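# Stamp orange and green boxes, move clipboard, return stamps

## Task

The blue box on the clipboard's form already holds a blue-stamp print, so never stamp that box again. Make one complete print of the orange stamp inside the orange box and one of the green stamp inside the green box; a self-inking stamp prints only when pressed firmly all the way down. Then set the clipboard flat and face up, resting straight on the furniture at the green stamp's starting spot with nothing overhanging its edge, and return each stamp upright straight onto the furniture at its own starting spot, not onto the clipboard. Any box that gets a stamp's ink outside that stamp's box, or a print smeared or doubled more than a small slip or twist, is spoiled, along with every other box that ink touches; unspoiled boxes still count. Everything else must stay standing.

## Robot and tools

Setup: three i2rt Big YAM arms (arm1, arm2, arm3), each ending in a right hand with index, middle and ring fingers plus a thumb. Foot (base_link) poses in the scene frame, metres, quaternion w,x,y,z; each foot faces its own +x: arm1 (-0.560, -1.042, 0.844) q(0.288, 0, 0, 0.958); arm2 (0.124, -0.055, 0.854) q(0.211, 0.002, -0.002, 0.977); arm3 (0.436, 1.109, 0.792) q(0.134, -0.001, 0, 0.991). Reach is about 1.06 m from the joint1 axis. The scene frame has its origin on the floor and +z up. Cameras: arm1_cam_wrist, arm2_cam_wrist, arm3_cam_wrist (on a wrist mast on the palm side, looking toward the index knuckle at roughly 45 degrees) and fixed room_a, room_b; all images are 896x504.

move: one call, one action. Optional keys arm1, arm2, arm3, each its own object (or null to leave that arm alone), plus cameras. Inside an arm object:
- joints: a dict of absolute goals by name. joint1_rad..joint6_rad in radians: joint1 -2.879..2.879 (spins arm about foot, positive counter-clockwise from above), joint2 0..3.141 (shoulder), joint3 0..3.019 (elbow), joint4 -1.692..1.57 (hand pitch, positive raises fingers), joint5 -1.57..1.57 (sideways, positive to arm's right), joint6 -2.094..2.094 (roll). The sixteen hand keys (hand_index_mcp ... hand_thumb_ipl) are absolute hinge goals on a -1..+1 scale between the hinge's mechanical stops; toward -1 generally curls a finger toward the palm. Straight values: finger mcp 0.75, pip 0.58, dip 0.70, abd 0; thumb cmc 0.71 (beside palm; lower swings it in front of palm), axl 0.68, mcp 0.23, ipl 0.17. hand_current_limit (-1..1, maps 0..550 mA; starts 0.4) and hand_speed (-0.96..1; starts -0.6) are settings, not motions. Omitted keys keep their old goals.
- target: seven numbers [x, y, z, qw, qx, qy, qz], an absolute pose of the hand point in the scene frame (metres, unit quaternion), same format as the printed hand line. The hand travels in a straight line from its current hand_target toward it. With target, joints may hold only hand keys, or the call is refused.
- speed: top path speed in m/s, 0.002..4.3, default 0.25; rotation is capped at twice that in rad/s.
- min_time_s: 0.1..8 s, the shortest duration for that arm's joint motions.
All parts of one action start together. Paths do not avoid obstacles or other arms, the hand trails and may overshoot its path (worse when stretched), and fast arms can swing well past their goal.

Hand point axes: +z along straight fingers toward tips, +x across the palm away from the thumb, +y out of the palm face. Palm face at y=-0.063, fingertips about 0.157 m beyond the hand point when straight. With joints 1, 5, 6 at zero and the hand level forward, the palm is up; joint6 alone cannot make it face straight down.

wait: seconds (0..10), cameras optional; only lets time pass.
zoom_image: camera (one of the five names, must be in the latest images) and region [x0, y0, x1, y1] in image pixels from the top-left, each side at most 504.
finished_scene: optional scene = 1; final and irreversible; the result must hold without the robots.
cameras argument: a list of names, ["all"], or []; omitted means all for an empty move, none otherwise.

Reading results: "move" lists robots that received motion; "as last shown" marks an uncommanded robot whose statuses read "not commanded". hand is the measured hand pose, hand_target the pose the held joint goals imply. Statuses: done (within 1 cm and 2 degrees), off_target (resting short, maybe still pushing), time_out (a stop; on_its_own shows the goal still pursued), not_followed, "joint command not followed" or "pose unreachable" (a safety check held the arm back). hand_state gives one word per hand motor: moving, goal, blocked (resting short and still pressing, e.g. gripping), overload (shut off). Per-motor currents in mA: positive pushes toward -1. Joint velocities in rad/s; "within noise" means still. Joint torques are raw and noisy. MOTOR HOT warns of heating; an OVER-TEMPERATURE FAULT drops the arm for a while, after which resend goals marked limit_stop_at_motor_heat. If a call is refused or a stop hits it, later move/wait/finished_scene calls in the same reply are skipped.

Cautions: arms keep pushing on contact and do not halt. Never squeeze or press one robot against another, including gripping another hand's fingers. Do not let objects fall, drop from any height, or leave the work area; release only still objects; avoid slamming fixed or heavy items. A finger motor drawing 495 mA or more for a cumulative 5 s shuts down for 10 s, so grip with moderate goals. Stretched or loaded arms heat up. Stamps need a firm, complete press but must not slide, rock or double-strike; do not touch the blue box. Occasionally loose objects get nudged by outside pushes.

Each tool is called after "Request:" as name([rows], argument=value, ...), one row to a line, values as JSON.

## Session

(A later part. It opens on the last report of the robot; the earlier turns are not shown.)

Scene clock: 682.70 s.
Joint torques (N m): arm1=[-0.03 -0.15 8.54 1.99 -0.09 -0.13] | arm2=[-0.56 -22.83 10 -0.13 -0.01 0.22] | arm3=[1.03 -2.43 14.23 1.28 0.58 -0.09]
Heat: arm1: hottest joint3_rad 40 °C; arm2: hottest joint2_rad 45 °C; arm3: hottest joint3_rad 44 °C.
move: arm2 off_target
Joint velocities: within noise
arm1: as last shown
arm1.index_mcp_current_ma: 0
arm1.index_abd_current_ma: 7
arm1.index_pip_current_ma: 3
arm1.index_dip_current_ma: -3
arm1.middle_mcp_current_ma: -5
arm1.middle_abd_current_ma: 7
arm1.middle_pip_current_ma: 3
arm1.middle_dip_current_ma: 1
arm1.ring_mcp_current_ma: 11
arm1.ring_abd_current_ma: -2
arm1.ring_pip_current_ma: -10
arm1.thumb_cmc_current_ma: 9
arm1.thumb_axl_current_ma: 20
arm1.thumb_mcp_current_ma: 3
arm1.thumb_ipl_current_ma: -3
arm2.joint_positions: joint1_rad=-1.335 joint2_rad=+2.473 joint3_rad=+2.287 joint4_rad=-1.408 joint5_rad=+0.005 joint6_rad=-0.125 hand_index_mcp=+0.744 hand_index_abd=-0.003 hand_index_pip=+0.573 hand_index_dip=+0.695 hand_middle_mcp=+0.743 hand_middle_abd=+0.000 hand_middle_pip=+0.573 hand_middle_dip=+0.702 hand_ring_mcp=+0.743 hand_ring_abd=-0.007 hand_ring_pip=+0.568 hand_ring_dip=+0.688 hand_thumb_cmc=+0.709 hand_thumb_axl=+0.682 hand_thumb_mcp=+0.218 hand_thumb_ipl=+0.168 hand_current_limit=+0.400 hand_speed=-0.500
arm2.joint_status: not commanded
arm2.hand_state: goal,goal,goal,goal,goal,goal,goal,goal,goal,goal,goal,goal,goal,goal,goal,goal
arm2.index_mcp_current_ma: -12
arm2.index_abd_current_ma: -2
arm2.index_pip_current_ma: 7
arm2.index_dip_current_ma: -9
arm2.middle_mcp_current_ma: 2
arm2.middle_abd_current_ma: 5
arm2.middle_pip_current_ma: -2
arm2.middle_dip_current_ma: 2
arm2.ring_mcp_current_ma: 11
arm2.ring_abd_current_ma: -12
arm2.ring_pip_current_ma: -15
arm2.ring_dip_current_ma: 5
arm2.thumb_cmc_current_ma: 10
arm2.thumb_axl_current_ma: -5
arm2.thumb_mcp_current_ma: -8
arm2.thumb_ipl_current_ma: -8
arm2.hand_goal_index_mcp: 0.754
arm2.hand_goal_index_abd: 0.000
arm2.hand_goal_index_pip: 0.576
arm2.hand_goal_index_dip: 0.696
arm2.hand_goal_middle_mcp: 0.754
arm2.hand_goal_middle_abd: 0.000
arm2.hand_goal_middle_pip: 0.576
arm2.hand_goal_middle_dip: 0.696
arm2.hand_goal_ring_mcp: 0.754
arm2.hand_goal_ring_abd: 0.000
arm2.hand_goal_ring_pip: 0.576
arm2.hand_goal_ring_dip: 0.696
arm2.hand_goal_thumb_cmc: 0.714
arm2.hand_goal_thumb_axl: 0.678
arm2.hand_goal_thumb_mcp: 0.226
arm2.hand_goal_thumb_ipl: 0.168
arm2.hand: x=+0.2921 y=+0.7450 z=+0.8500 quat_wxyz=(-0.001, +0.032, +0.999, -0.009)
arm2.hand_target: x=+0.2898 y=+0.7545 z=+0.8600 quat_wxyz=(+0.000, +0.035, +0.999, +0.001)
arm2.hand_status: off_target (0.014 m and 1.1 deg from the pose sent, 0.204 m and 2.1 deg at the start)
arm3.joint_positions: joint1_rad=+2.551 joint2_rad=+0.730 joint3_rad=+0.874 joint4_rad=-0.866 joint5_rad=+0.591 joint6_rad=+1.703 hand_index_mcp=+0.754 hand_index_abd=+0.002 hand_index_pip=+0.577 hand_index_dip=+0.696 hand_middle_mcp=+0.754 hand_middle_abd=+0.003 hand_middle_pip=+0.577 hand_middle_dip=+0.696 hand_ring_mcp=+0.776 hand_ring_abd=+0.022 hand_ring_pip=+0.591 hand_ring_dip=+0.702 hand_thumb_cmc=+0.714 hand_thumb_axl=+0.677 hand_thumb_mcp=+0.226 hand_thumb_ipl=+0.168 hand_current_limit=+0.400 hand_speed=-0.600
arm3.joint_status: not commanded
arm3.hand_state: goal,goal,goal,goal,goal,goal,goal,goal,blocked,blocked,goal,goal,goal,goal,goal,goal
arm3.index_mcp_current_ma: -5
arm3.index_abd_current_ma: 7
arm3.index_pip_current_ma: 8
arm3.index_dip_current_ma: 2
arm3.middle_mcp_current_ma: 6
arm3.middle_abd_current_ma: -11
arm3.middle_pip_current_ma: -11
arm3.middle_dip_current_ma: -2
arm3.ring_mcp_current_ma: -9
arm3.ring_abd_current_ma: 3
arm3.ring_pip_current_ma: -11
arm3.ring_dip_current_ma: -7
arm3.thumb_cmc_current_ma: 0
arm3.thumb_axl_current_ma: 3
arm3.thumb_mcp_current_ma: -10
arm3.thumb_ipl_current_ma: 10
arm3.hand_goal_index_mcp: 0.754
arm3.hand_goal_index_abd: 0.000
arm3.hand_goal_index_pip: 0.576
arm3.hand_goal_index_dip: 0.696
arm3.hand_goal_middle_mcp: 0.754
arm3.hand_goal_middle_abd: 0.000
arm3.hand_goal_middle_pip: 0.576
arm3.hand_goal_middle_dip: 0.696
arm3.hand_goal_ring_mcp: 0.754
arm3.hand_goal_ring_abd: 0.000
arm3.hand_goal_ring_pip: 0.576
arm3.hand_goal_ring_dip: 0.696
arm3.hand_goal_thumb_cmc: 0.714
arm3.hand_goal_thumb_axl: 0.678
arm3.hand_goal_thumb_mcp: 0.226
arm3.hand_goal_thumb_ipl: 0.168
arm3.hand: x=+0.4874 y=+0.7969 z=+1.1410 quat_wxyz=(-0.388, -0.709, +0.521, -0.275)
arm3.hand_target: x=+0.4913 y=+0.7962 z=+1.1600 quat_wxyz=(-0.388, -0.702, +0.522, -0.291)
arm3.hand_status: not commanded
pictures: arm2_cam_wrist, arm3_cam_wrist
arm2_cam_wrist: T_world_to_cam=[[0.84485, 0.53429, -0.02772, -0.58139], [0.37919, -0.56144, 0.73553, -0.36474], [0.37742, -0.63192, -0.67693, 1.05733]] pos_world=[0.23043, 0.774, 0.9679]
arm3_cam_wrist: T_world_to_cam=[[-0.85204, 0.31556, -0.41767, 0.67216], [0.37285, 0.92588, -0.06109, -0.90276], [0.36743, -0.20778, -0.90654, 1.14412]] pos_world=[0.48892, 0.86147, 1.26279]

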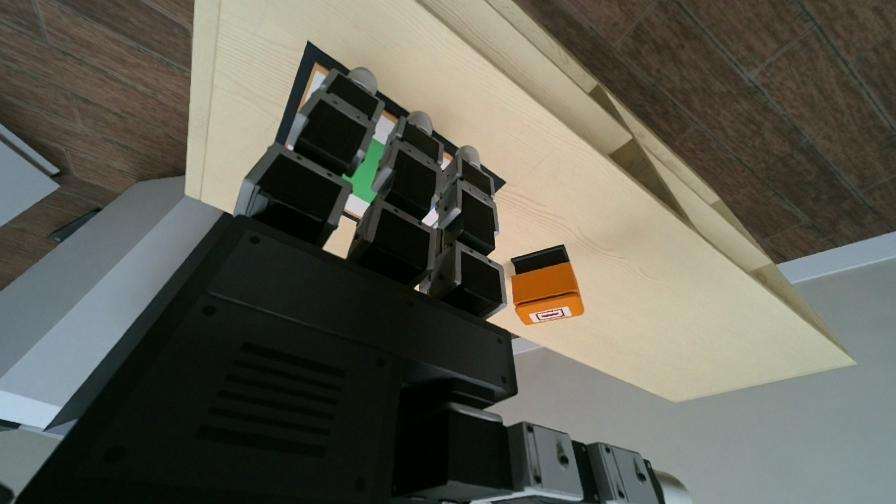

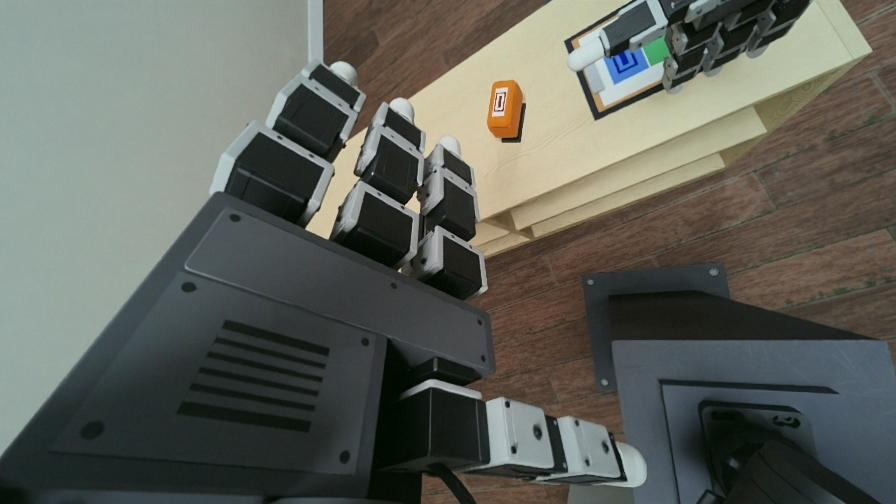

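Request:
move(arm2={"target": [0.285, 0.755, 0.795, 0.0, 0.0349, 0.9994, 0.0], "speed": 0.1}, cameras=["arm3_cam_wrist", "arm2_cam_wrist"])

Request:
zoom_image(camera="arm3_cam_wrist", region=[600, 0, 840, 160])

Request:
zoom_image(camera="arm2_cam_wrist", region=[260, 0, 560, 240])

Scene clock: 686.83 s.
Joint torques (N m): arm1=[-0.03 -0.09 8.55 2 -0.1 -0.14] | arm2=[-0.38 -23.88 7.3 0.98 -0.02 0.22] | arm3=[0.26 -2.61 14.28 1.29 0.63 -0.07]
Heat: arm1: hottest joint3_rad 40 °C; arm2: hottest joint2_rad 45 °C; arm3: hottest joint3_rad 44 °C.
move: arm2 done
Joint velocities: within noise
arm1, arm3: as last shown
arm1.index_mcp_current_ma: -8
arm1.index_abd_current_ma: 15
arm1.index_pip_current_ma: 6
arm1.index_dip_current_ma: 1
arm1.middle_mcp_current_ma: 2
arm1.middle_abd_current_ma: 11
arm1.middle_pip_current_ma: 1
arm1.middle_dip_current_ma: 0
arm1.ring_mcp_current_ma: 6
arm1.ring_abd_current_ma: -3
arm1.ring_pip_current_ma: -1
arm1.ring_dip_current_ma: -1
arm1.thumb_cmc_current_ma: 12
arm1.thumb_axl_current_ma: 11
arm1.thumb_ipl_current_ma: 0
arm2.joint_positions: joint1_rad=-1.332 joint2_rad=+2.536 joint3_rad=+2.257 joint4_rad=-1.315 joint5_rad=+0.005 joint6_rad=-0.119 hand_index_mcp=+0.744 hand_index_abd=-0.003 hand_index_pip=+0.573 hand_index_dip=+0.695 hand_middle_mcp=+0.743 hand_middle_abd=+0.000 hand_middle_pip=+0.573 hand_middle_dip=+0.702 hand_ring_mcp=+0.743 hand_ring_abd=-0.007 hand_ring_pip=+0.568 hand_ring_dip=+0.688 hand_thumb_cmc=+0.709 hand_thumb_axl=+0.682 hand_thumb_mcp=+0.218 hand_thumb_ipl=+0.168 hand_current_limit=+0.400 hand_speed=-0.500
arm2.joint_status: not commanded
arm2.hand_state: goal,goal,goal,goal,goal,goal,goal,goal,goal,goal,goal,goal,goal,goal,goal,goal
arm2.index_mcp_current_ma: -10
arm2.index_abd_current_ma: -5
arm2.index_pip_current_ma: 5
arm2.index_dip_current_ma: -3
arm2.middle_mcp_current_ma: 1
arm2.middle_abd_current_ma: 8
arm2.middle_pip_current_ma: 0
arm2.middle_dip_current_ma: 3
arm2.ring_mcp_current_ma: 7
arm2.ring_abd_current_ma: -6
arm2.ring_pip_current_ma: -10
arm2.ring_dip_current_ma: 14
arm2.thumb_cmc_current_ma: 21
arm2.thumb_axl_current_ma: 2
arm2.thumb_mcp_current_ma: -5
arm2.thumb_ipl_current_ma: 1
arm2.hand_goal_index_mcp: 0.754
arm2.hand_goal_index_abd: 0.000
arm2.hand_goal_index_pip: 0.576
arm2.hand_goal_index_dip: 0.696
arm2.hand_goal_middle_mcp: 0.754
arm2.hand_goal_middle_abd: 0.000
arm2.hand_goal_middle_pip: 0.576
arm2.hand_goal_middle_dip: 0.696
arm2.hand_goal_ring_mcp: 0.754
arm2.hand_goal_ring_abd: 0.000
arm2.hand_goal_ring_pip: 0.576
arm2.hand_goal_ring_dip: 0.696
arm2.hand_goal_thumb_cmc: 0.714
arm2.hand_goal_thumb_axl: 0.678
arm2.hand_goal_thumb_mcp: 0.226
arm2.hand_goal_thumb_ipl: 0.168
arm2.hand: x=+0.2905 y=+0.7483 z=+0.7938 quat_wxyz=(-0.001, +0.034, +0.999, -0.009)
arm2.hand_target: x=+0.2849 y=+0.7548 z=+0.7950 quat_wxyz=(+0.000, +0.035, +0.999, +0.000)
arm2.hand_status: done (0.009 m and 1.0 deg from the pose sent, 0.056 m and 1.1 deg at the start)
arm3.index_mcp_current_ma: -6
arm3.index_abd_current_ma: 8
arm3.index_pip_current_ma: 7
arm3.index_dip_current_ma: -1
arm3.middle_mcp_current_ma: 8
arm3.middle_abd_current_ma: -13
arm3.middle_pip_current_ma: -10
arm3.middle_dip_current_ma: -1
arm3.ring_abd_current_ma: 6
arm3.ring_pip_current_ma: -15
arm3.ring_dip_current_ma: -1
arm3.thumb_axl_current_ma: 9
arm3.thumb_mcp_current_ma: -9
arm3.thumb_ipl_current_ma: 5
pictures: arm2_cam_wrist, arm3_cam_wrist
arm2_cam_wrist: T_world_to_cam=[[0.84649, 0.53172, -0.02716, -0.58243], [0.37731, -0.56311, 0.73522, -0.31885], [0.37563, -0.6326, -0.67729, 1.02334]] pos_world=[0.22892, 0.7775, 0.9117]
arm3_cam_wrist: T_world_to_cam=[[-0.85204, 0.31556, -0.41767, 0.67216], [0.37285, 0.92588, -0.06109, -0.90276], [0.36743, -0.20778, -0.90654, 1.14412]] pos_world=[0.48892, 0.86147, 1.26279]

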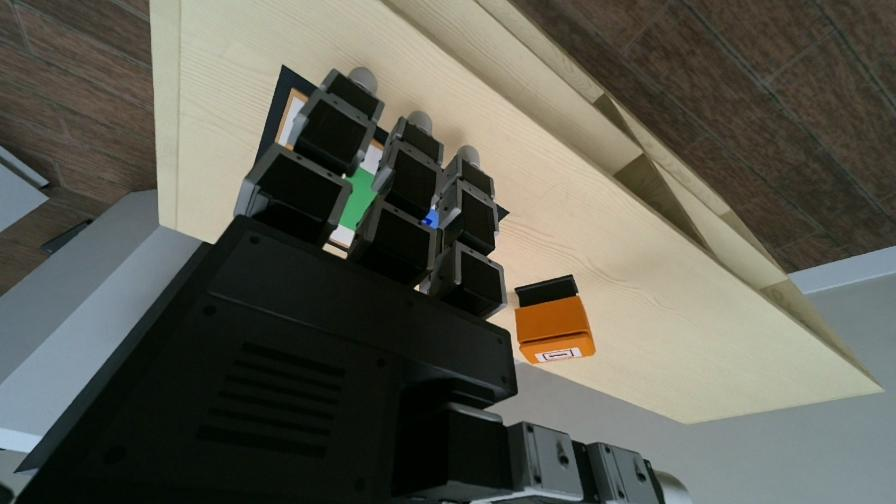

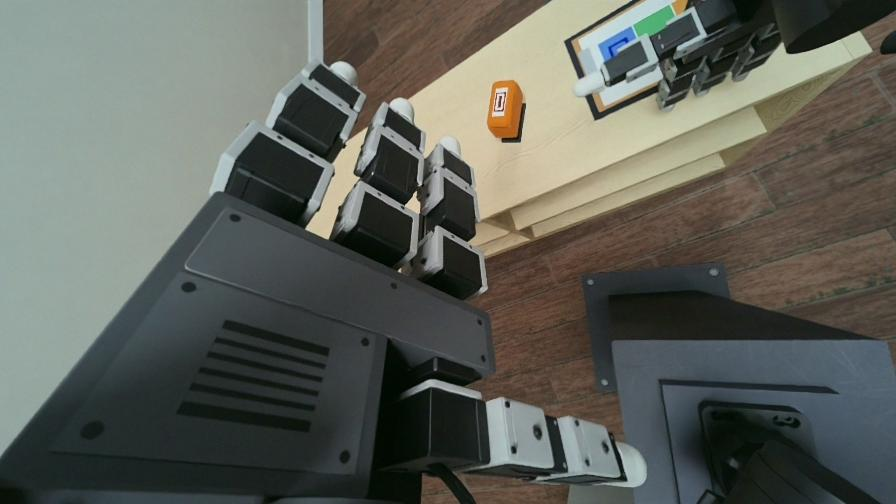

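Scaled by 2.100 from the camera's image (finer frame: 1280x720).

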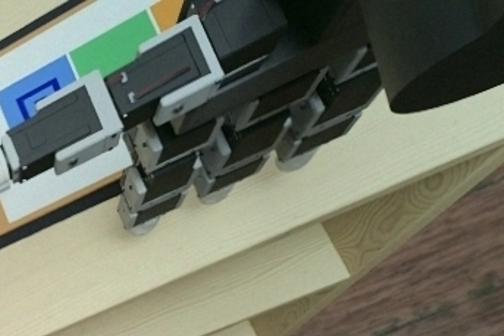

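Scaled by 1.680 from the camera's image (finer frame: 1280x720).

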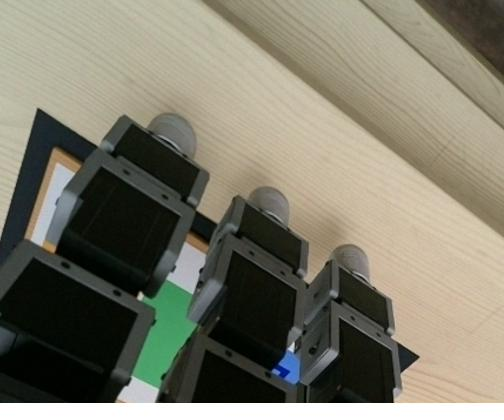

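Request:
move(arm2={"target": [0.285, 0.755, 0.770, 0.0, 0.0349, 0.9994, 0.0], "speed": 0.06}, cameras=["arm3_cam_wrist", "arm2_cam_wrist"])

Request:
zoom_image(camera="arm3_cam_wrist", region=[600, 0, 840, 160])

Request:
zoom_image(camera="arm2_cam_wrist", region=[260, 0, 560, 240])

Scene clock: 690.47 s.
Joint torques (N m): arm1=[0.03 -0.15 8.57 1.98 -0.09 -0.13] | arm2=[-0.56 -23.06 6.87 1.02 -0.02 0.21] | arm3=[0.67 -2.67 14.23 1.21 0.59 -0.07]
Heat: arm1: hottest joint3_rad 40 °C; arm2: hottest joint2_rad 45 °C; arm3: hottest joint3_rad 44 °C.
move: arm2 done
Joint velocities: within noise
arm1, arm3: as last shown
arm1.index_mcp_current_ma: -6
arm1.index_abd_current_ma: 4
arm1.index_pip_current_ma: 8
arm1.index_dip_current_ma: -8
arm1.middle_mcp_current_ma: 6
arm1.middle_abd_current_ma: 13
arm1.middle_pip_current_ma: 0
arm1.middle_dip_current_ma: -5
arm1.ring_mcp_current_ma: 3
arm1.ring_abd_current_ma: 5
arm1.ring_pip_current_ma: -14
arm1.ring_dip_current_ma: 4
arm1.thumb_cmc_current_ma: 5
arm1.thumb_axl_current_ma: 5
arm1.thumb_mcp_current_ma: 10
arm1.thumb_ipl_current_ma: -11
arm2.joint_positions: joint1_rad=-1.332 joint2_rad=+2.559 joint3_rad=+2.249 joint4_rad=-1.273 joint5_rad=+0.005 joint6_rad=-0.119 hand_index_mcp=+0.744 hand_index_abd=-0.003 hand_index_pip=+0.573 hand_index_dip=+0.695 hand_middle_mcp=+0.743 hand_middle_abd=+0.000 hand_middle_pip=+0.573 hand_middle_dip=+0.702 hand_ring_mcp=+0.743 hand_ring_abd=-0.007 hand_ring_pip=+0.568 hand_ring_dip=+0.688 hand_thumb_cmc=+0.709 hand_thumb_axl=+0.682 hand_thumb_mcp=+0.218 hand_thumb_ipl=+0.168 hand_current_limit=+0.400 hand_speed=-0.500
arm2.joint_status: not commanded
arm2.hand_state: goal,goal,goal,goal,goal,goal,goal,goal,goal,goal,goal,goal,goal,goal,goal,goal
arm2.index_mcp_current_ma: 0
arm2.index_abd_current_ma: -10
arm2.index_pip_current_ma: 5
arm2.index_dip_current_ma: -13
arm2.middle_mcp_current_ma: 5
arm2.middle_abd_current_ma: 0
arm2.middle_pip_current_ma: 13
arm2.middle_dip_current_ma: 5
arm2.ring_mcp_current_ma: 3
arm2.ring_abd_current_ma: -8
arm2.ring_pip_current_ma: -4
arm2.ring_dip_current_ma: 8
arm2.thumb_cmc_current_ma: 7
arm2.thumb_axl_current_ma: -4
arm2.thumb_mcp_current_ma: -3
arm2.thumb_ipl_current_ma: -10
arm2.hand_goal_index_mcp: 0.754
arm2.hand_goal_index_abd: 0.000
arm2.hand_goal_index_pip: 0.576
arm2.hand_goal_index_dip: 0.696
arm2.hand_goal_middle_mcp: 0.754
arm2.hand_goal_middle_abd: 0.000
arm2.hand_goal_middle_pip: 0.576
arm2.hand_goal_middle_dip: 0.696
arm2.hand_goal_ring_mcp: 0.754
arm2.hand_goal_ring_abd: 0.000
arm2.hand_goal_ring_pip: 0.576
arm2.hand_goal_ring_dip: 0.696
arm2.hand_goal_thumb_cmc: 0.714
arm2.hand_goal_thumb_axl: 0.678
arm2.hand_goal_thumb_mcp: 0.226
arm2.hand_goal_thumb_ipl: 0.168
arm2.hand: x=+0.2910 y=+0.7511 z=+0.7750 quat_wxyz=(+0.000, +0.034, +0.999, -0.004)
arm2.hand_target: x=+0.2850 y=+0.7549 z=+0.7702 quat_wxyz=(+0.000, +0.035, +0.999, +0.000)
arm2.hand_status: done (0.009 m and 0.4 deg from the pose sent, 0.025 m and 1.0 deg at the start)
arm3.index_mcp_current_ma: -8
arm3.index_abd_current_ma: 11
arm3.index_pip_current_ma: 10
arm3.index_dip_current_ma: 2
arm3.middle_mcp_current_ma: 10
arm3.middle_abd_current_ma: -10
arm3.middle_pip_current_ma: -6
arm3.middle_dip_current_ma: 0
arm3.ring_mcp_current_ma: -6
arm3.ring_abd_current_ma: 3
arm3.ring_pip_current_ma: -10
arm3.ring_dip_current_ma: -5
arm3.thumb_axl_current_ma: 7
arm3.thumb_ipl_current_ma: 11
pictures: arm2_cam_wrist, arm3_cam_wrist
arm2_cam_wrist: T_world_to_cam=[[0.84678, 0.53157, -0.02009, -0.59022], [0.37559, -0.5707, 0.73023, -0.29357], [0.3767, -0.62588, -0.68291, 1.01121]] pos_world=[0.22912, 0.7791, 0.89309]
arm3_cam_wrist: T_world_to_cam=[[-0.85204, 0.31556, -0.41767, 0.67216], [0.37285, 0.92588, -0.06109, -0.90276], [0.36743, -0.20778, -0.90654, 1.14412]] pos_world=[0.48892, 0.86147, 1.26279]

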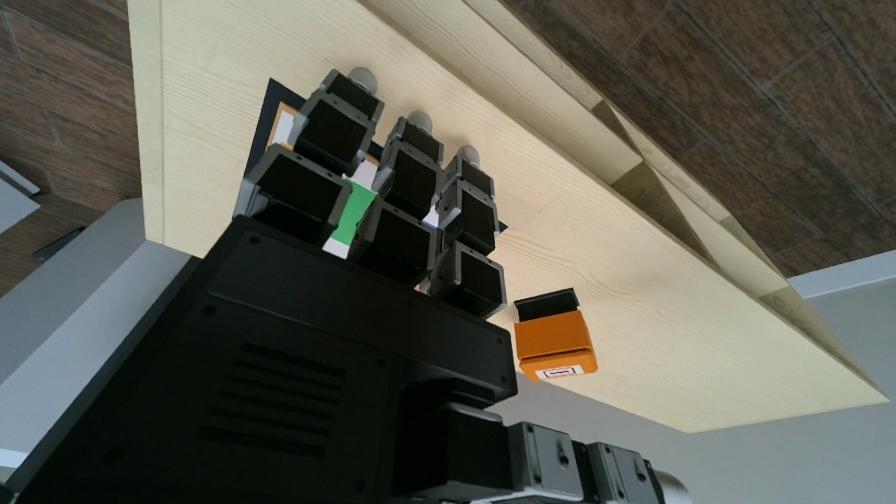

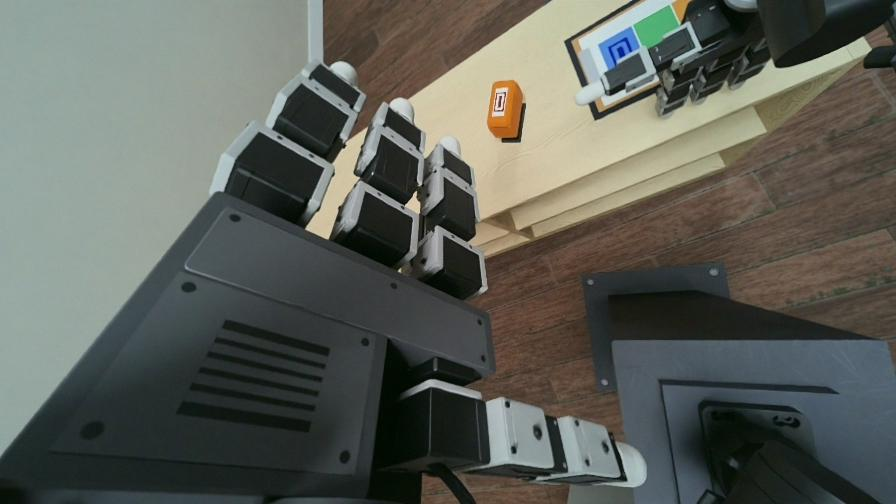

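Scaled by 2.100 from the camera's image (finer frame: 1280x720).

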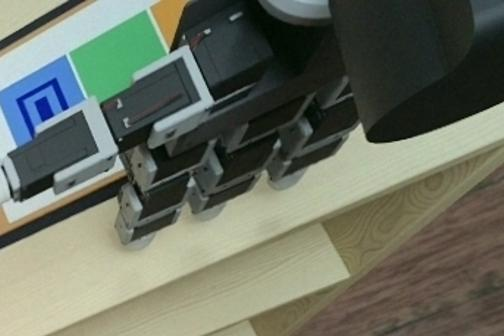

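Scaled by 1.680 from the camera's image (finer frame: 1280x720).

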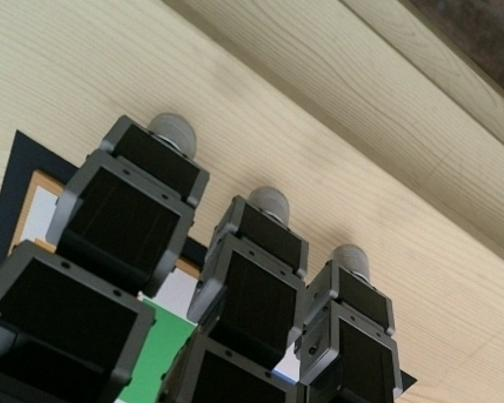

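Request:
move(arm2={"target": [0.285, 0.753, 0.759, 0.0, 0.0349, 0.9994, 0.0], "speed": 0.06}, cameras=["arm3_cam_wrist", "arm2_cam_wrist"])

Request:
zoom_image(camera="arm2_cam_wrist", region=[260, 0, 560, 240])

Scene clock: 693.50 s.
Joint torques (N m): arm1=[-0.03 -0.09 8.55 1.99 -0.09 -0.13] | arm2=[-0.44 -22.77 6.63 1.06 -0.01 0.22] | arm3=[0.62 -2.67 14.26 1.4 0.6 -0.06]
Heat: arm1: hottest joint3_rad 40 °C; arm2: hottest joint2_rad 45 °C; arm3: hottest joint3_rad 44 °C.
move: arm2 off_target
Joint velocities: within noise
arm1, arm3: as last shown
arm1.index_mcp_current_ma: -2
arm1.index_abd_current_ma: 5
arm1.index_pip_current_ma: 3
arm1.index_dip_current_ma: 0
arm1.middle_mcp_current_ma: 5
arm1.middle_abd_current_ma: -5
arm1.middle_pip_current_ma: 3
arm1.middle_dip_current_ma: 1
arm1.ring_mcp_current_ma: 6
arm1.ring_abd_current_ma: 3
arm1.ring_pip_current_ma: -2
arm1.thumb_cmc_current_ma: 14
arm1.thumb_mcp_current_ma: 5
arm1.thumb_ipl_current_ma: -4
arm2.joint_positions: joint1_rad=-1.332 joint2_rad=+2.561 joint3_rad=+2.233 joint4_rad=-1.249 joint5_rad=+0.005 joint6_rad=-0.119 hand_index_mcp=+0.744 hand_index_abd=-0.003 hand_index_pip=+0.573 hand_index_dip=+0.695 hand_middle_mcp=+0.743 hand_middle_abd=+0.000 hand_middle_pip=+0.573 hand_middle_dip=+0.702 hand_ring_mcp=+0.743 hand_ring_abd=-0.007 hand_ring_pip=+0.568 hand_ring_dip=+0.688 hand_thumb_cmc=+0.709 hand_thumb_axl=+0.682 hand_thumb_mcp=+0.218 hand_thumb_ipl=+0.168 hand_current_limit=+0.400 hand_speed=-0.500
arm2.joint_status: not commanded
arm2.hand_state: goal,goal,goal,goal,goal,goal,goal,goal,goal,goal,goal,goal,goal,goal,goal,goal
arm2.index_mcp_current_ma: -10
arm2.index_abd_current_ma: -10
arm2.index_pip_current_ma: 2
arm2.index_dip_current_ma: -5
arm2.middle_mcp_current_ma: -3
arm2.middle_abd_current_ma: 0
arm2.middle_pip_current_ma: 0
arm2.middle_dip_current_ma: 5
arm2.ring_mcp_current_ma: 11
arm2.ring_abd_current_ma: -12
arm2.ring_pip_current_ma: -10
arm2.ring_dip_current_ma: 2
arm2.thumb_cmc_current_ma: -1
arm2.thumb_axl_current_ma: -2
arm2.thumb_mcp_current_ma: -10
arm2.thumb_ipl_current_ma: -4
arm2.hand_goal_index_mcp: 0.754
arm2.hand_goal_index_abd: 0.000
arm2.hand_goal_index_pip: 0.576
arm2.hand_goal_index_dip: 0.696
arm2.hand_goal_middle_mcp: 0.754
arm2.hand_goal_middle_abd: 0.000
arm2.hand_goal_middle_pip: 0.576
arm2.hand_goal_middle_dip: 0.696
arm2.hand_goal_ring_mcp: 0.754
arm2.hand_goal_ring_abd: 0.000
arm2.hand_goal_ring_pip: 0.576
arm2.hand_goal_ring_dip: 0.696
arm2.hand_goal_thumb_cmc: 0.714
arm2.hand_goal_thumb_axl: 0.678
arm2.hand_goal_thumb_mcp: 0.226
arm2.hand_goal_thumb_ipl: 0.168
arm2.hand: x=+0.2909 y=+0.7511 z=+0.7687 quat_wxyz=(+0.001, +0.034, +0.999, +0.000)
arm2.hand_target: x=+0.2850 y=+0.7527 z=+0.7590 quat_wxyz=(+0.000, +0.035, +0.999, +0.000)
arm2.hand_status: off_target (0.012 m and 0.1 deg from the pose sent, 0.017 m and 0.5 deg at the start)
arm3.index_mcp_current_ma: -6
arm3.index_abd_current_ma: 6
arm3.index_dip_current_ma: -1
arm3.middle_mcp_current_ma: 8
arm3.middle_abd_current_ma: -8
arm3.middle_pip_current_ma: -9
arm3.middle_dip_current_ma: -2
arm3.ring_mcp_current_ma: -5
arm3.ring_dip_current_ma: -3
arm3.thumb_axl_current_ma: 8
arm3.thumb_mcp_current_ma: -4
arm3.thumb_ipl_current_ma: 12
pictures: arm2_cam_wrist, arm3_cam_wrist
arm2_cam_wrist: T_world_to_cam=[[0.84677, 0.53173, -0.01544, -0.594], [0.3747, -0.5756, 0.72683, -0.2824], [0.37759, -0.62125, -0.68664, 1.00605]] pos_world=[0.22892, 0.7783, 0.88688]
arm3_cam_wrist: T_world_to_cam=[[-0.85204, 0.31556, -0.41767, 0.67216], [0.37285, 0.92588, -0.06109, -0.90276], [0.36743, -0.20778, -0.90654, 1.14412]] pos_world=[0.48892, 0.86147, 1.26279]

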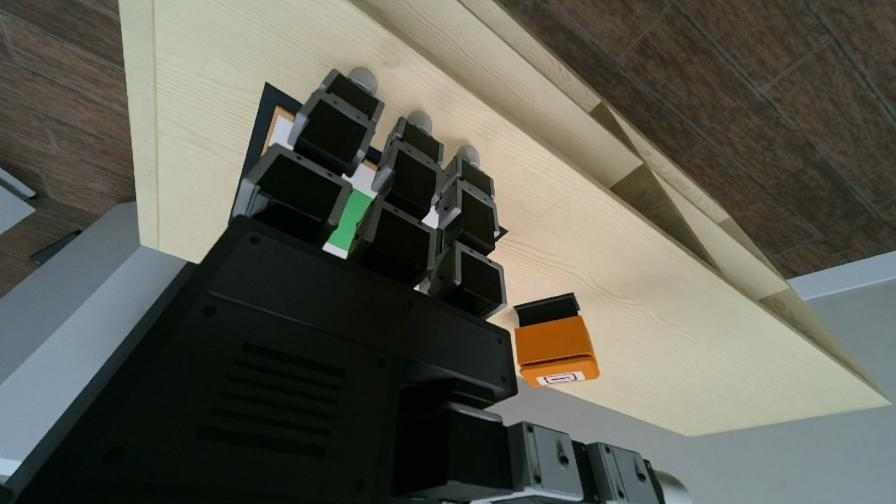

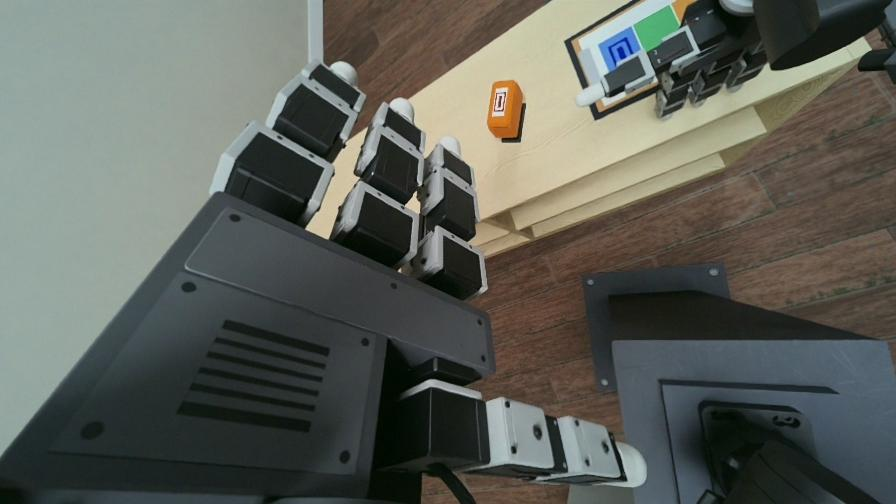

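Scaled by 1.680 from the camera's image (finer frame: 1280x720).

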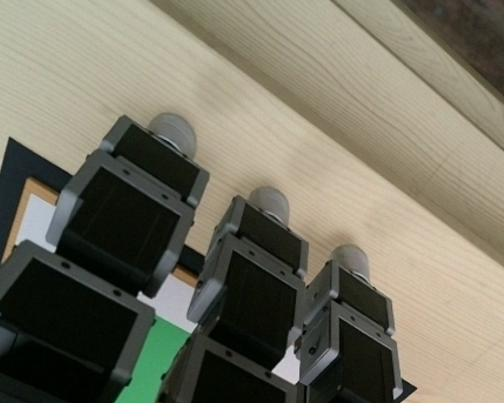

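Request:
move(arm2={"target": [0.285, 0.753, 0.752, 0.0, 0.0349, 0.9994, 0.0], "speed": 0.06}, cameras=["arm3_cam_wrist", "arm2_cam_wrist"])

Request:
zoom_image(camera="arm2_cam_wrist", region=[260, 0, 560, 240])

Scene clock: 696.80 s.
Joint torques (N m): arm1=[-0.03 -0.15 8.54 1.99 -0.09 -0.13] | arm2=[-0.5 -23.53 6.53 1.05 0 0.2] | arm3=[1.2 -2.96 14.27 1.39 0.58 -0.02]
Heat: arm1: hottest joint3_rad 40 °C; arm2: hottest joint2_rad 44 °C; arm3: hottest joint3_rad 44 °C.
move: arm2 off_target
Joint velocities: within noise
arm1, arm3: as last shown
arm1.index_mcp_current_ma: -11
arm1.index_abd_current_ma: 8
arm1.index_pip_current_ma: 2
arm1.middle_abd_current_ma: 0
arm1.middle_pip_current_ma: -3
arm1.middle_dip_current_ma: 5
arm1.ring_mcp_current_ma: 4
arm1.ring_abd_current_ma: -1
arm1.ring_pip_current_ma: -3
arm1.ring_dip_current_ma: 3
arm1.thumb_cmc_current_ma: 5
arm1.thumb_axl_current_ma: 2
arm1.thumb_mcp_current_ma: 13
arm1.thumb_ipl_current_ma: -9
arm2.joint_positions: joint1_rad=-1.332 joint2_rad=+2.571 joint3_rad=+2.233 joint4_rad=-1.239 joint5_rad=+0.005 joint6_rad=-0.119 hand_index_mcp=+0.744 hand_index_abd=-0.003 hand_index_pip=+0.573 hand_index_dip=+0.695 hand_middle_mcp=+0.743 hand_middle_abd=+0.000 hand_middle_pip=+0.573 hand_middle_dip=+0.702 hand_ring_mcp=+0.743 hand_ring_abd=-0.007 hand_ring_pip=+0.568 hand_ring_dip=+0.688 hand_thumb_cmc=+0.709 hand_thumb_axl=+0.682 hand_thumb_mcp=+0.218 hand_thumb_ipl=+0.168 hand_current_limit=+0.400 hand_speed=-0.500
arm2.joint_status: not commanded
arm2.hand_state: goal,goal,goal,goal,goal,goal,goal,goal,goal,goal,goal,goal,goal,goal,goal,goal
arm2.index_mcp_current_ma: -13
arm2.index_abd_current_ma: -9
arm2.index_pip_current_ma: -6
arm2.index_dip_current_ma: -9
arm2.middle_mcp_current_ma: 7
arm2.middle_abd_current_ma: 4
arm2.middle_pip_current_ma: 2
arm2.middle_dip_current_ma: 0
arm2.ring_mcp_current_ma: 4
arm2.ring_abd_current_ma: 3
arm2.ring_pip_current_ma: -12
arm2.ring_dip_current_ma: 10
arm2.thumb_cmc_current_ma: 3
arm2.thumb_axl_current_ma: 4
arm2.thumb_mcp_current_ma: -8
arm2.thumb_ipl_current_ma: -5
arm2.hand_goal_index_mcp: 0.754
arm2.hand_goal_index_abd: 0.000
arm2.hand_goal_index_pip: 0.576
arm2.hand_goal_index_dip: 0.696
arm2.hand_goal_middle_mcp: 0.754
arm2.hand_goal_middle_abd: 0.000
arm2.hand_goal_middle_pip: 0.576
arm2.hand_goal_middle_dip: 0.696
arm2.hand_goal_ring_mcp: 0.754
arm2.hand_goal_ring_abd: 0.000
arm2.hand_goal_ring_pip: 0.576
arm2.hand_goal_ring_dip: 0.696
arm2.hand_goal_thumb_cmc: 0.714
arm2.hand_goal_thumb_axl: 0.678
arm2.hand_goal_thumb_mcp: 0.226
arm2.hand_goal_thumb_ipl: 0.168
arm2.hand: x=+0.2910 y=+0.7514 z=+0.7616 quat_wxyz=(+0.001, +0.034, +0.999, +0.000)
arm2.hand_target: x=+0.2850 y=+0.7527 z=+0.7520 quat_wxyz=(+0.000, +0.035, +0.999, +0.000)
arm2.hand_status: off_target (0.011 m and 0.1 deg from the pose sent, 0.018 m and 0.1 deg at the start)
arm3.index_mcp_current_ma: -9
arm3.index_abd_current_ma: 5
arm3.index_pip_current_ma: 9
arm3.index_dip_current_ma: 0
arm3.middle_mcp_current_ma: 7
arm3.middle_abd_current_ma: -3
arm3.middle_pip_current_ma: -10
arm3.ring_mcp_current_ma: -10
arm3.ring_abd_current_ma: 5
arm3.ring_pip_current_ma: -12
arm3.ring_dip_current_ma: 0
arm3.thumb_axl_current_ma: 5
arm3.thumb_mcp_current_ma: -8
arm3.thumb_ipl_current_ma: 7
pictures: arm2_cam_wrist, arm3_cam_wrist
arm2_cam_wrist: T_world_to_cam=[[0.84677, 0.53174, -0.01521, -0.59456], [0.37468, -0.57588, 0.72662, -0.27676], [0.37761, -0.62098, -0.68687, 1.00138]] pos_world=[0.22903, 0.7786, 0.87987]
arm3_cam_wrist: T_world_to_cam=[[-0.85204, 0.31556, -0.41767, 0.67216], [0.37285, 0.92588, -0.06109, -0.90276], [0.36743, -0.20778, -0.90654, 1.14412]] pos_world=[0.48892, 0.86147, 1.26279]

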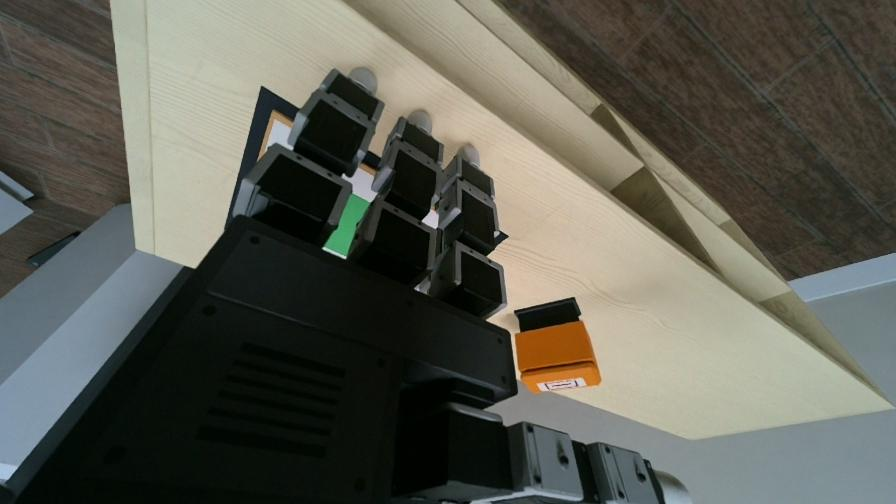

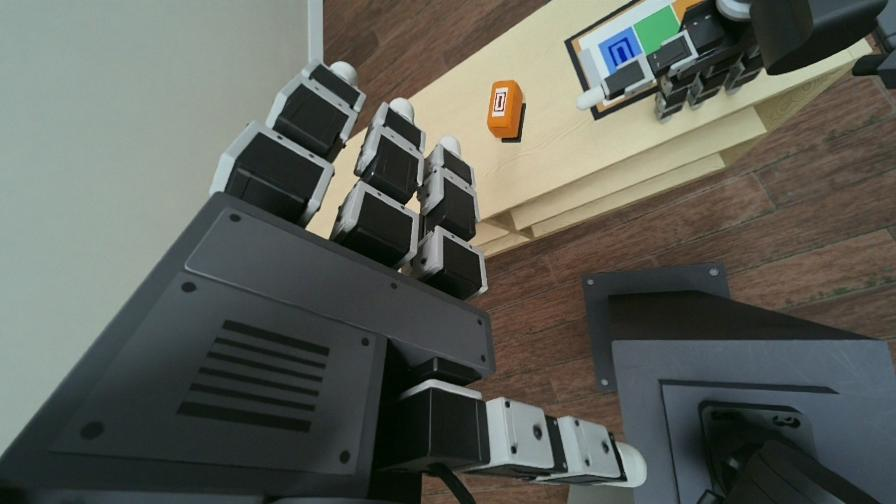

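Scaled by 1.680 from the camera's image (finer frame: 1280x720).

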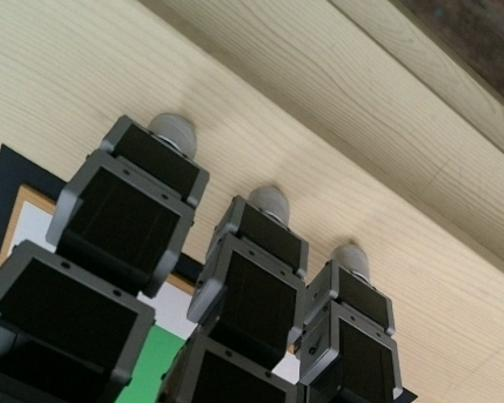

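Request:
move(arm2={"target": [0.285, 0.69, 0.755, 0.0, 0.0349, 0.9994, 0.0], "speed": 0.06}, cameras=["arm3_cam_wrist", "arm2_cam_wrist"])

Request:
zoom_image(camera="arm2_cam_wrist", region=[260, 0, 560, 240])

Request:
zoom_image(camera="arm3_cam_wrist", region=[540, 0, 880, 220])

Scene clock: 702.20 s.
Joint torques (N m): arm1=[-0.03 -0.15 8.55 1.99 -0.09 -0.13] | arm2=[-1.67 -22.77 5.23 0.65 -0.05 0.02] | arm3=[0.73 -2.61 14.38 1.35 0.54 -0.05]
Heat: arm1: hottest joint3_rad 40 °C; arm2: hottest joint2_rad 45 °C; arm3: hottest joint3_rad 45 °C.
move: arm2 done
Joint velocities: within noise
arm1, arm3: as last shown
arm1.index_mcp_current_ma: -1
arm1.index_abd_current_ma: 6
arm1.index_pip_current_ma: 7
arm1.index_dip_current_ma: -3
arm1.middle_mcp_current_ma: 0
arm1.middle_abd_current_ma: 9
arm1.middle_pip_current_ma: 4
arm1.middle_dip_current_ma: -3
arm1.ring_mcp_current_ma: -3
arm1.ring_abd_current_ma: -2
arm1.ring_pip_current_ma: -6
arm1.ring_dip_current_ma: 2
arm1.thumb_cmc_current_ma: 9
arm1.thumb_axl_current_ma: 7
arm1.thumb_mcp_current_ma: 10
arm1.thumb_ipl_current_ma: -5
arm2.joint_positions: joint1_rad=-1.332 joint2_rad=+2.406 joint3_rad=+1.879 joint4_rad=-1.052 joint5_rad=+0.007 joint6_rad=-0.119 hand_index_mcp=+0.709 hand_index_abd=+0.001 hand_index_pip=+0.548 hand_index_dip=+0.683 hand_middle_mcp=+0.731 hand_middle_abd=-0.007 hand_middle_pip=+0.566 hand_middle_dip=+0.689 hand_ring_mcp=+0.744 hand_ring_abd=-0.005 hand_ring_pip=+0.568 hand_ring_dip=+0.688 hand_thumb_cmc=+0.709 hand_thumb_axl=+0.682 hand_thumb_mcp=+0.218 hand_thumb_ipl=+0.168 hand_current_limit=+0.400 hand_speed=-0.500
arm2.joint_status: not commanded
arm2.hand_state: blocked,goal,blocked,goal,blocked,goal,goal,goal,goal,goal,goal,goal,goal,goal,goal,goal
arm2.index_mcp_current_ma: -24
arm2.index_abd_current_ma: -3
arm2.index_pip_current_ma: -3
arm2.index_dip_current_ma: -12
arm2.middle_mcp_current_ma: -5
arm2.middle_abd_current_ma: 4
arm2.middle_pip_current_ma: -3
arm2.middle_dip_current_ma: 0
arm2.ring_mcp_current_ma: 8
arm2.ring_abd_current_ma: -10
arm2.ring_pip_current_ma: -13
arm2.ring_dip_current_ma: 8
arm2.thumb_cmc_current_ma: 3
arm2.thumb_axl_current_ma: -5
arm2.thumb_mcp_current_ma: -10
arm2.thumb_ipl_current_ma: -8
arm2.hand_goal_index_mcp: 0.754
arm2.hand_goal_index_abd: 0.000
arm2.hand_goal_index_pip: 0.576
arm2.hand_goal_index_dip: 0.696
arm2.hand_goal_middle_mcp: 0.754
arm2.hand_goal_middle_abd: 0.000
arm2.hand_goal_middle_pip: 0.576
arm2.hand_goal_middle_dip: 0.696
arm2.hand_goal_ring_mcp: 0.754
arm2.hand_goal_ring_abd: 0.000
arm2.hand_goal_ring_pip: 0.576
arm2.hand_goal_ring_dip: 0.696
arm2.hand_goal_thumb_cmc: 0.714
arm2.hand_goal_thumb_axl: 0.678
arm2.hand_goal_thumb_mcp: 0.226
arm2.hand_goal_thumb_ipl: 0.168
arm2.hand: x=+0.2800 y=+0.6925 z=+0.7520 quat_wxyz=(+0.001, +0.034, +0.999, -0.002)
arm2.hand_target: x=+0.2850 y=+0.6900 z=+0.7550 quat_wxyz=(+0.000, +0.035, +0.999, +0.000)
arm2.hand_status: done (0.006 m and 0.2 deg from the pose sent, 0.062 m and 0.1 deg at the start)
arm3.index_mcp_current_ma: -7
arm3.index_abd_current_ma: 8
arm3.index_pip_current_ma: 5
arm3.index_dip_current_ma: 4
arm3.middle_mcp_current_ma: 8
arm3.middle_abd_current_ma: -6
arm3.middle_pip_current_ma: -9
arm3.middle_dip_current_ma: 0
arm3.ring_mcp_current_ma: -8
arm3.ring_abd_current_ma: 9
arm3.ring_pip_current_ma: -3
arm3.ring_dip_current_ma: -3
arm3.thumb_axl_current_ma: 8
arm3.thumb_mcp_current_ma: -9
arm3.thumb_ipl_current_ma: 11
pictures: arm2_cam_wrist, arm3_cam_wrist
arm2_cam_wrist: T_world_to_cam=[[0.84681, 0.53167, -0.01586, -0.55354], [0.37392, -0.57383, 0.72863, -0.30229], [0.37829, -0.62294, -0.68473, 0.96184]] pos_world=[0.21793, 0.72, 0.87008]
arm3_cam_wrist: T_world_to_cam=[[-0.85204, 0.31556, -0.41767, 0.67216], [0.37285, 0.92588, -0.06109, -0.90276], [0.36743, -0.20778, -0.90654, 1.14412]] pos_world=[0.48892, 0.86147, 1.26279]

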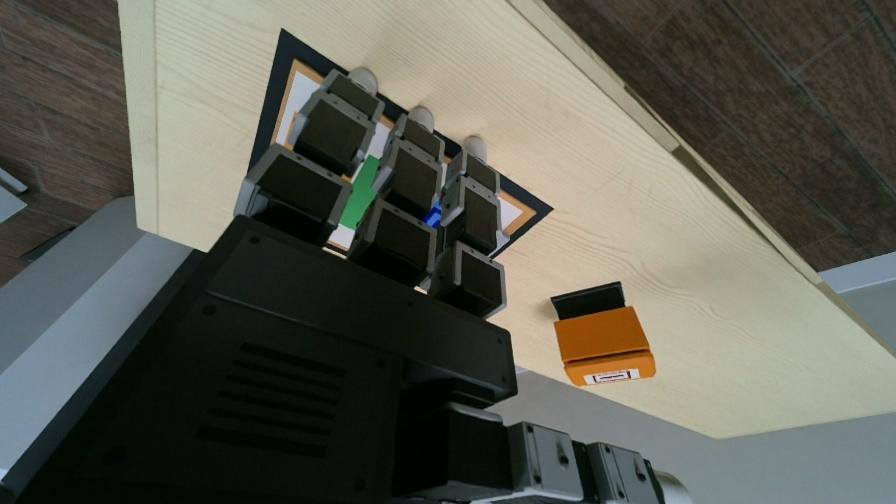

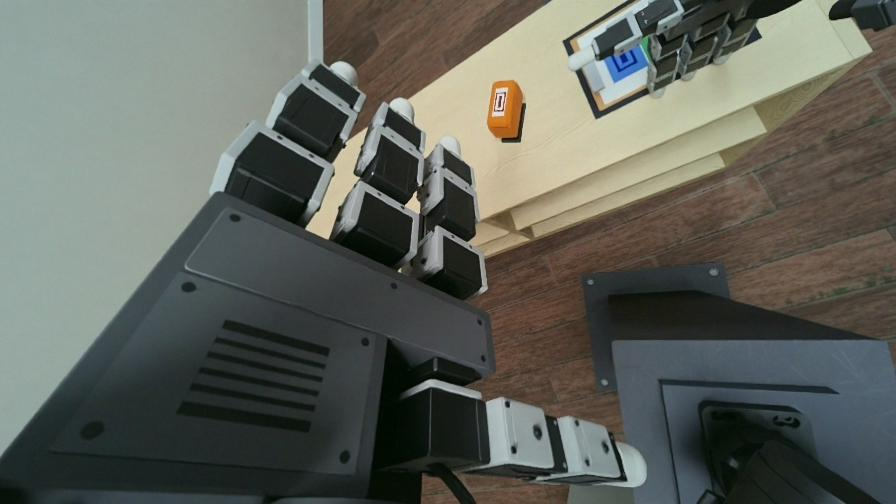

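Scaled by 1.680 from the camera's image (finer frame: 1280x720).

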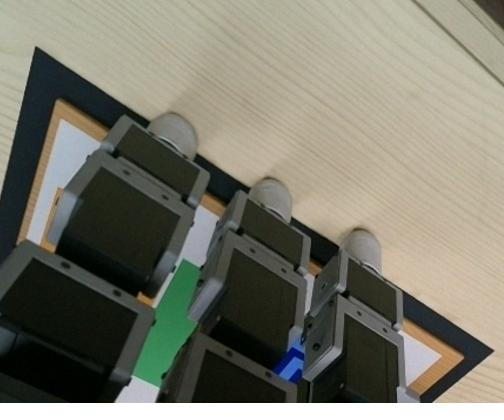

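Scaled by 1.482 from the camera's image (finer frame: 1280x720).

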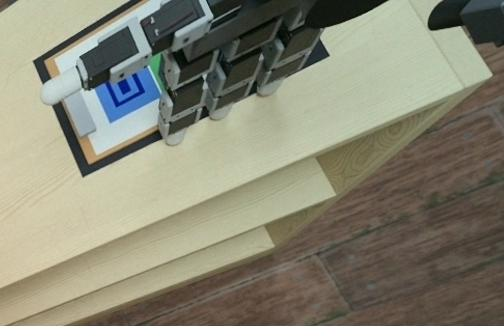

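Request:
move(arm2={"target": [0.29, 0.62, 0.766, 0.0, 0.0349, 0.9994, 0.0], "speed": 0.06}, cameras=["arm3_cam_wrist", "arm2_cam_wrist"])

Request:
zoom_image(camera="arm2_cam_wrist", region=[260, 0, 560, 240])

Request:
zoom_image(camera="arm3_cam_wrist", region=[540, 0, 880, 220])

Scene clock: 707.47 s.
Joint torques (N m): arm1=[0.03 -0.21 8.55 2 -0.1 -0.14] | arm2=[-2.14 -21.19 5.12 0.94 -0.03 -0.02] | arm3=[0.91 -2.55 14.48 1.1 0.57 -0.01]
Heat: arm1: hottest joint3_rad 40 °C; arm2: hottest joint2_rad 44 °C; arm3: hottest joint3_rad 45 °C.
move: arm2 off_target
Joint velocities: within noise
arm1.joint_positions: joint1_rad=+0.107 joint2_rad=+0.639 joint3_rad=+1.372 joint4_rad=-1.403 joint5_rad=-0.093 joint6_rad=+1.215 hand_index_mcp=+0.753 hand_index_abd=+0.000 hand_index_pip=+0.577 hand_index_dip=+0.696 hand_middle_mcp=+0.753 hand_middle_abd=+0.000 hand_middle_pip=+0.577 hand_middle_dip=+0.696 hand_ring_mcp=+0.753 hand_ring_abd=+0.000 hand_ring_pip=+0.577 hand_ring_dip=+0.696 hand_thumb_cmc=+0.714 hand_thumb_axl=+0.677 hand_thumb_mcp=+0.225 hand_thumb_ipl=+0.168 hand_current_limit=+0.400 hand_speed=-0.600
arm1.joint_status: not commanded
arm1.hand_state: goal,goal,goal,goal,goal,goal,goal,goal,goal,goal,goal,goal,goal,goal,goal,goal
arm1.index_mcp_current_ma: -3
arm1.index_abd_current_ma: 2
arm1.index_pip_current_ma: 16
arm1.index_dip_current_ma: -8
arm1.middle_mcp_current_ma: 9
arm1.middle_abd_current_ma: -2
arm1.middle_pip_current_ma: 3
arm1.middle_dip_current_ma: -1
arm1.ring_mcp_current_ma: -2
arm1.ring_abd_current_ma: -3
arm1.ring_pip_current_ma: -1
arm1.ring_dip_current_ma: -1
arm1.thumb_cmc_current_ma: 11
arm1.thumb_axl_current_ma: 7
arm1.thumb_mcp_current_ma: 5
arm1.thumb_ipl_current_ma: -6
arm1.hand_goal_index_mcp: 0.754
arm1.hand_goal_index_abd: 0.000
arm1.hand_goal_index_pip: 0.576
arm1.hand_goal_index_dip: 0.696
arm1.hand_goal_middle_mcp: 0.754
arm1.hand_goal_middle_abd: 0.000
arm1.hand_goal_middle_pip: 0.576
arm1.hand_goal_middle_dip: 0.696
arm1.hand_goal_ring_mcp: 0.754
arm1.hand_goal_ring_abd: 0.000
arm1.hand_goal_ring_pip: 0.576
arm1.hand_goal_ring_dip: 0.696
arm1.hand_goal_thumb_cmc: 0.714
arm1.hand_goal_thumb_axl: 0.678
arm1.hand_goal_thumb_mcp: 0.226
arm1.hand_goal_thumb_ipl: 0.168
arm1.hand: x=-0.7467 y=-0.8649 z=+1.3582 quat_wxyz=(-0.415, +0.034, +0.899, +0.137)
arm1.hand_target: x=-0.7441 y=-0.8642 z=+1.3721 quat_wxyz=(-0.427, +0.036, +0.892, +0.145)
arm1.hand_status: not commanded
arm2.joint_positions: joint1_rad=-1.359 joint2_rad=+2.247 joint3_rad=+1.571 joint4_rad=-0.932 joint5_rad=+0.006 joint6_rad=-0.146 hand_index_mcp=+0.737 hand_index_abd=-0.010 hand_index_pip=+0.565 hand_index_dip=+0.688 hand_middle_mcp=+0.741 hand_middle_abd=-0.007 hand_middle_pip=+0.569 hand_middle_dip=+0.689 hand_ring_mcp=+0.745 hand_ring_abd=-0.005 hand_ring_pip=+0.569 hand_ring_dip=+0.688 hand_thumb_cmc=+0.709 hand_thumb_axl=+0.682 hand_thumb_mcp=+0.218 hand_thumb_ipl=+0.168 hand_current_limit=+0.400 hand_speed=-0.500
arm2.joint_status: not commanded
arm2.hand_state: goal,goal,goal,goal,goal,goal,goal,goal,goal,goal,goal,goal,goal,goal,goal,goal
arm2.index_mcp_current_ma: -15
arm2.index_abd_current_ma: -12
arm2.index_pip_current_ma: 2
arm2.index_dip_current_ma: -7
arm2.middle_mcp_current_ma: 6
arm2.middle_abd_current_ma: -1
arm2.middle_pip_current_ma: -1
arm2.middle_dip_current_ma: -4
arm2.ring_mcp_current_ma: 14
arm2.ring_abd_current_ma: -11
arm2.ring_pip_current_ma: -10
arm2.ring_dip_current_ma: 9
arm2.thumb_cmc_current_ma: 10
arm2.thumb_axl_current_ma: -6
arm2.thumb_mcp_current_ma: -14
arm2.thumb_ipl_current_ma: -5
arm2.hand_goal_index_mcp: 0.754
arm2.hand_goal_index_abd: 0.000
arm2.hand_goal_index_pip: 0.576
arm2.hand_goal_index_dip: 0.696
arm2.hand_goal_middle_mcp: 0.754
arm2.hand_goal_middle_abd: 0.000
arm2.hand_goal_middle_pip: 0.576
arm2.hand_goal_middle_dip: 0.696
arm2.hand_goal_ring_mcp: 0.754
arm2.hand_goal_ring_abd: 0.000
arm2.hand_goal_ring_pip: 0.576
arm2.hand_goal_ring_dip: 0.696
arm2.hand_goal_thumb_cmc: 0.714
arm2.hand_goal_thumb_axl: 0.678
arm2.hand_goal_thumb_mcp: 0.226
arm2.hand_goal_thumb_ipl: 0.168
arm2.hand: x=+0.2818 y=+0.6151 z=+0.7516 quat_wxyz=(-0.002, +0.034, +0.999, -0.016)
arm2.hand_target: x=+0.2900 y=+0.6199 z=+0.7659 quat_wxyz=(+0.000, +0.035, +0.999, +0.000)
arm2.hand_status: off_target (0.017 m and 1.8 deg from the pose sent, 0.075 m and 0.2 deg at the start)
arm3: as last shown
arm3.index_mcp_current_ma: -6
arm3.index_abd_current_ma: 7
arm3.index_dip_current_ma: -3
arm3.middle_mcp_current_ma: 13
arm3.middle_abd_current_ma: -10
arm3.middle_dip_current_ma: 1
arm3.ring_mcp_current_ma: -6
arm3.ring_abd_current_ma: 4
arm3.ring_pip_current_ma: -10
arm3.ring_dip_current_ma: -1
arm3.thumb_cmc_current_ma: 1
arm3.thumb_axl_current_ma: 7
arm3.thumb_mcp_current_ma: -6
arm3.thumb_ipl_current_ma: 8
pictures: arm2_cam_wrist, arm3_cam_wrist
arm2_cam_wrist: T_world_to_cam=[[0.84639, 0.53134, -0.03615, -0.49837], [0.37902, -0.55328, 0.74177, -0.3711], [0.37413, -0.64152, -0.66968, 0.91396]] pos_world=[0.22052, 0.6458, 0.86932]
arm3_cam_wrist: T_world_to_cam=[[-0.85204, 0.31556, -0.41767, 0.67216], [0.37285, 0.92588, -0.06109, -0.90276], [0.36743, -0.20778, -0.90654, 1.14412]] pos_world=[0.48892, 0.86147, 1.26279]

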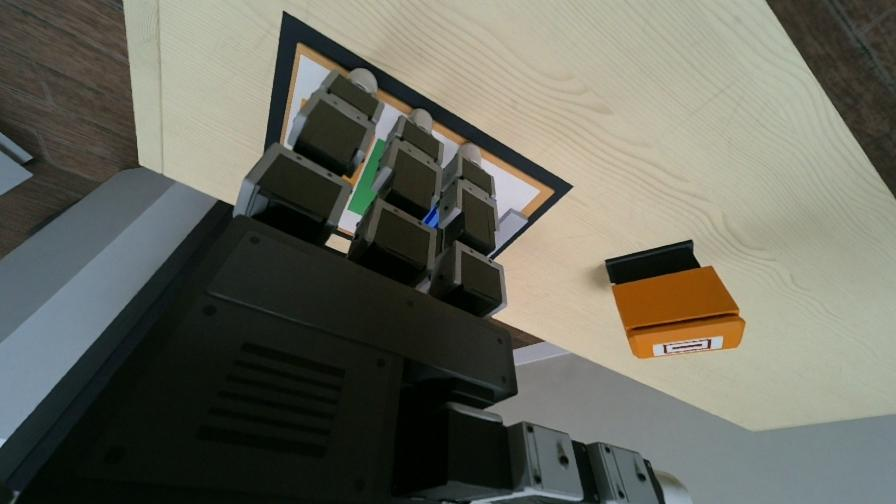

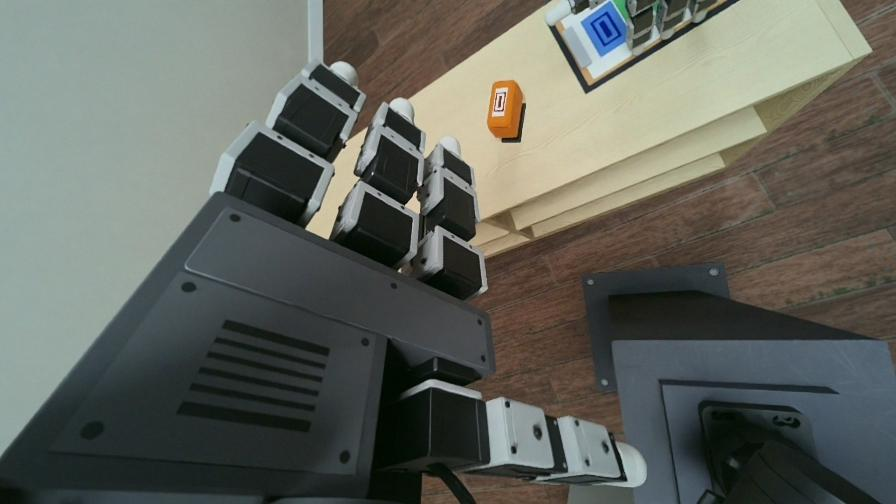

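Scaled by 1.680 from the camera's image (finer frame: 1280x720).

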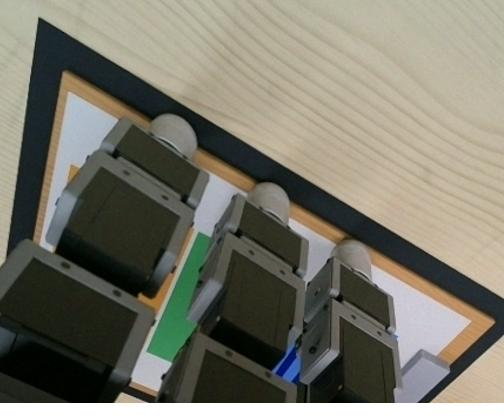

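Scaled by 1.482 from the camera's image (finer frame: 1280x720).

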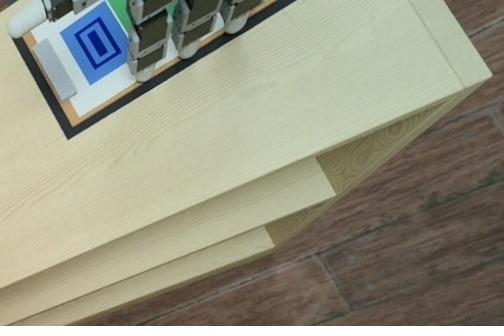

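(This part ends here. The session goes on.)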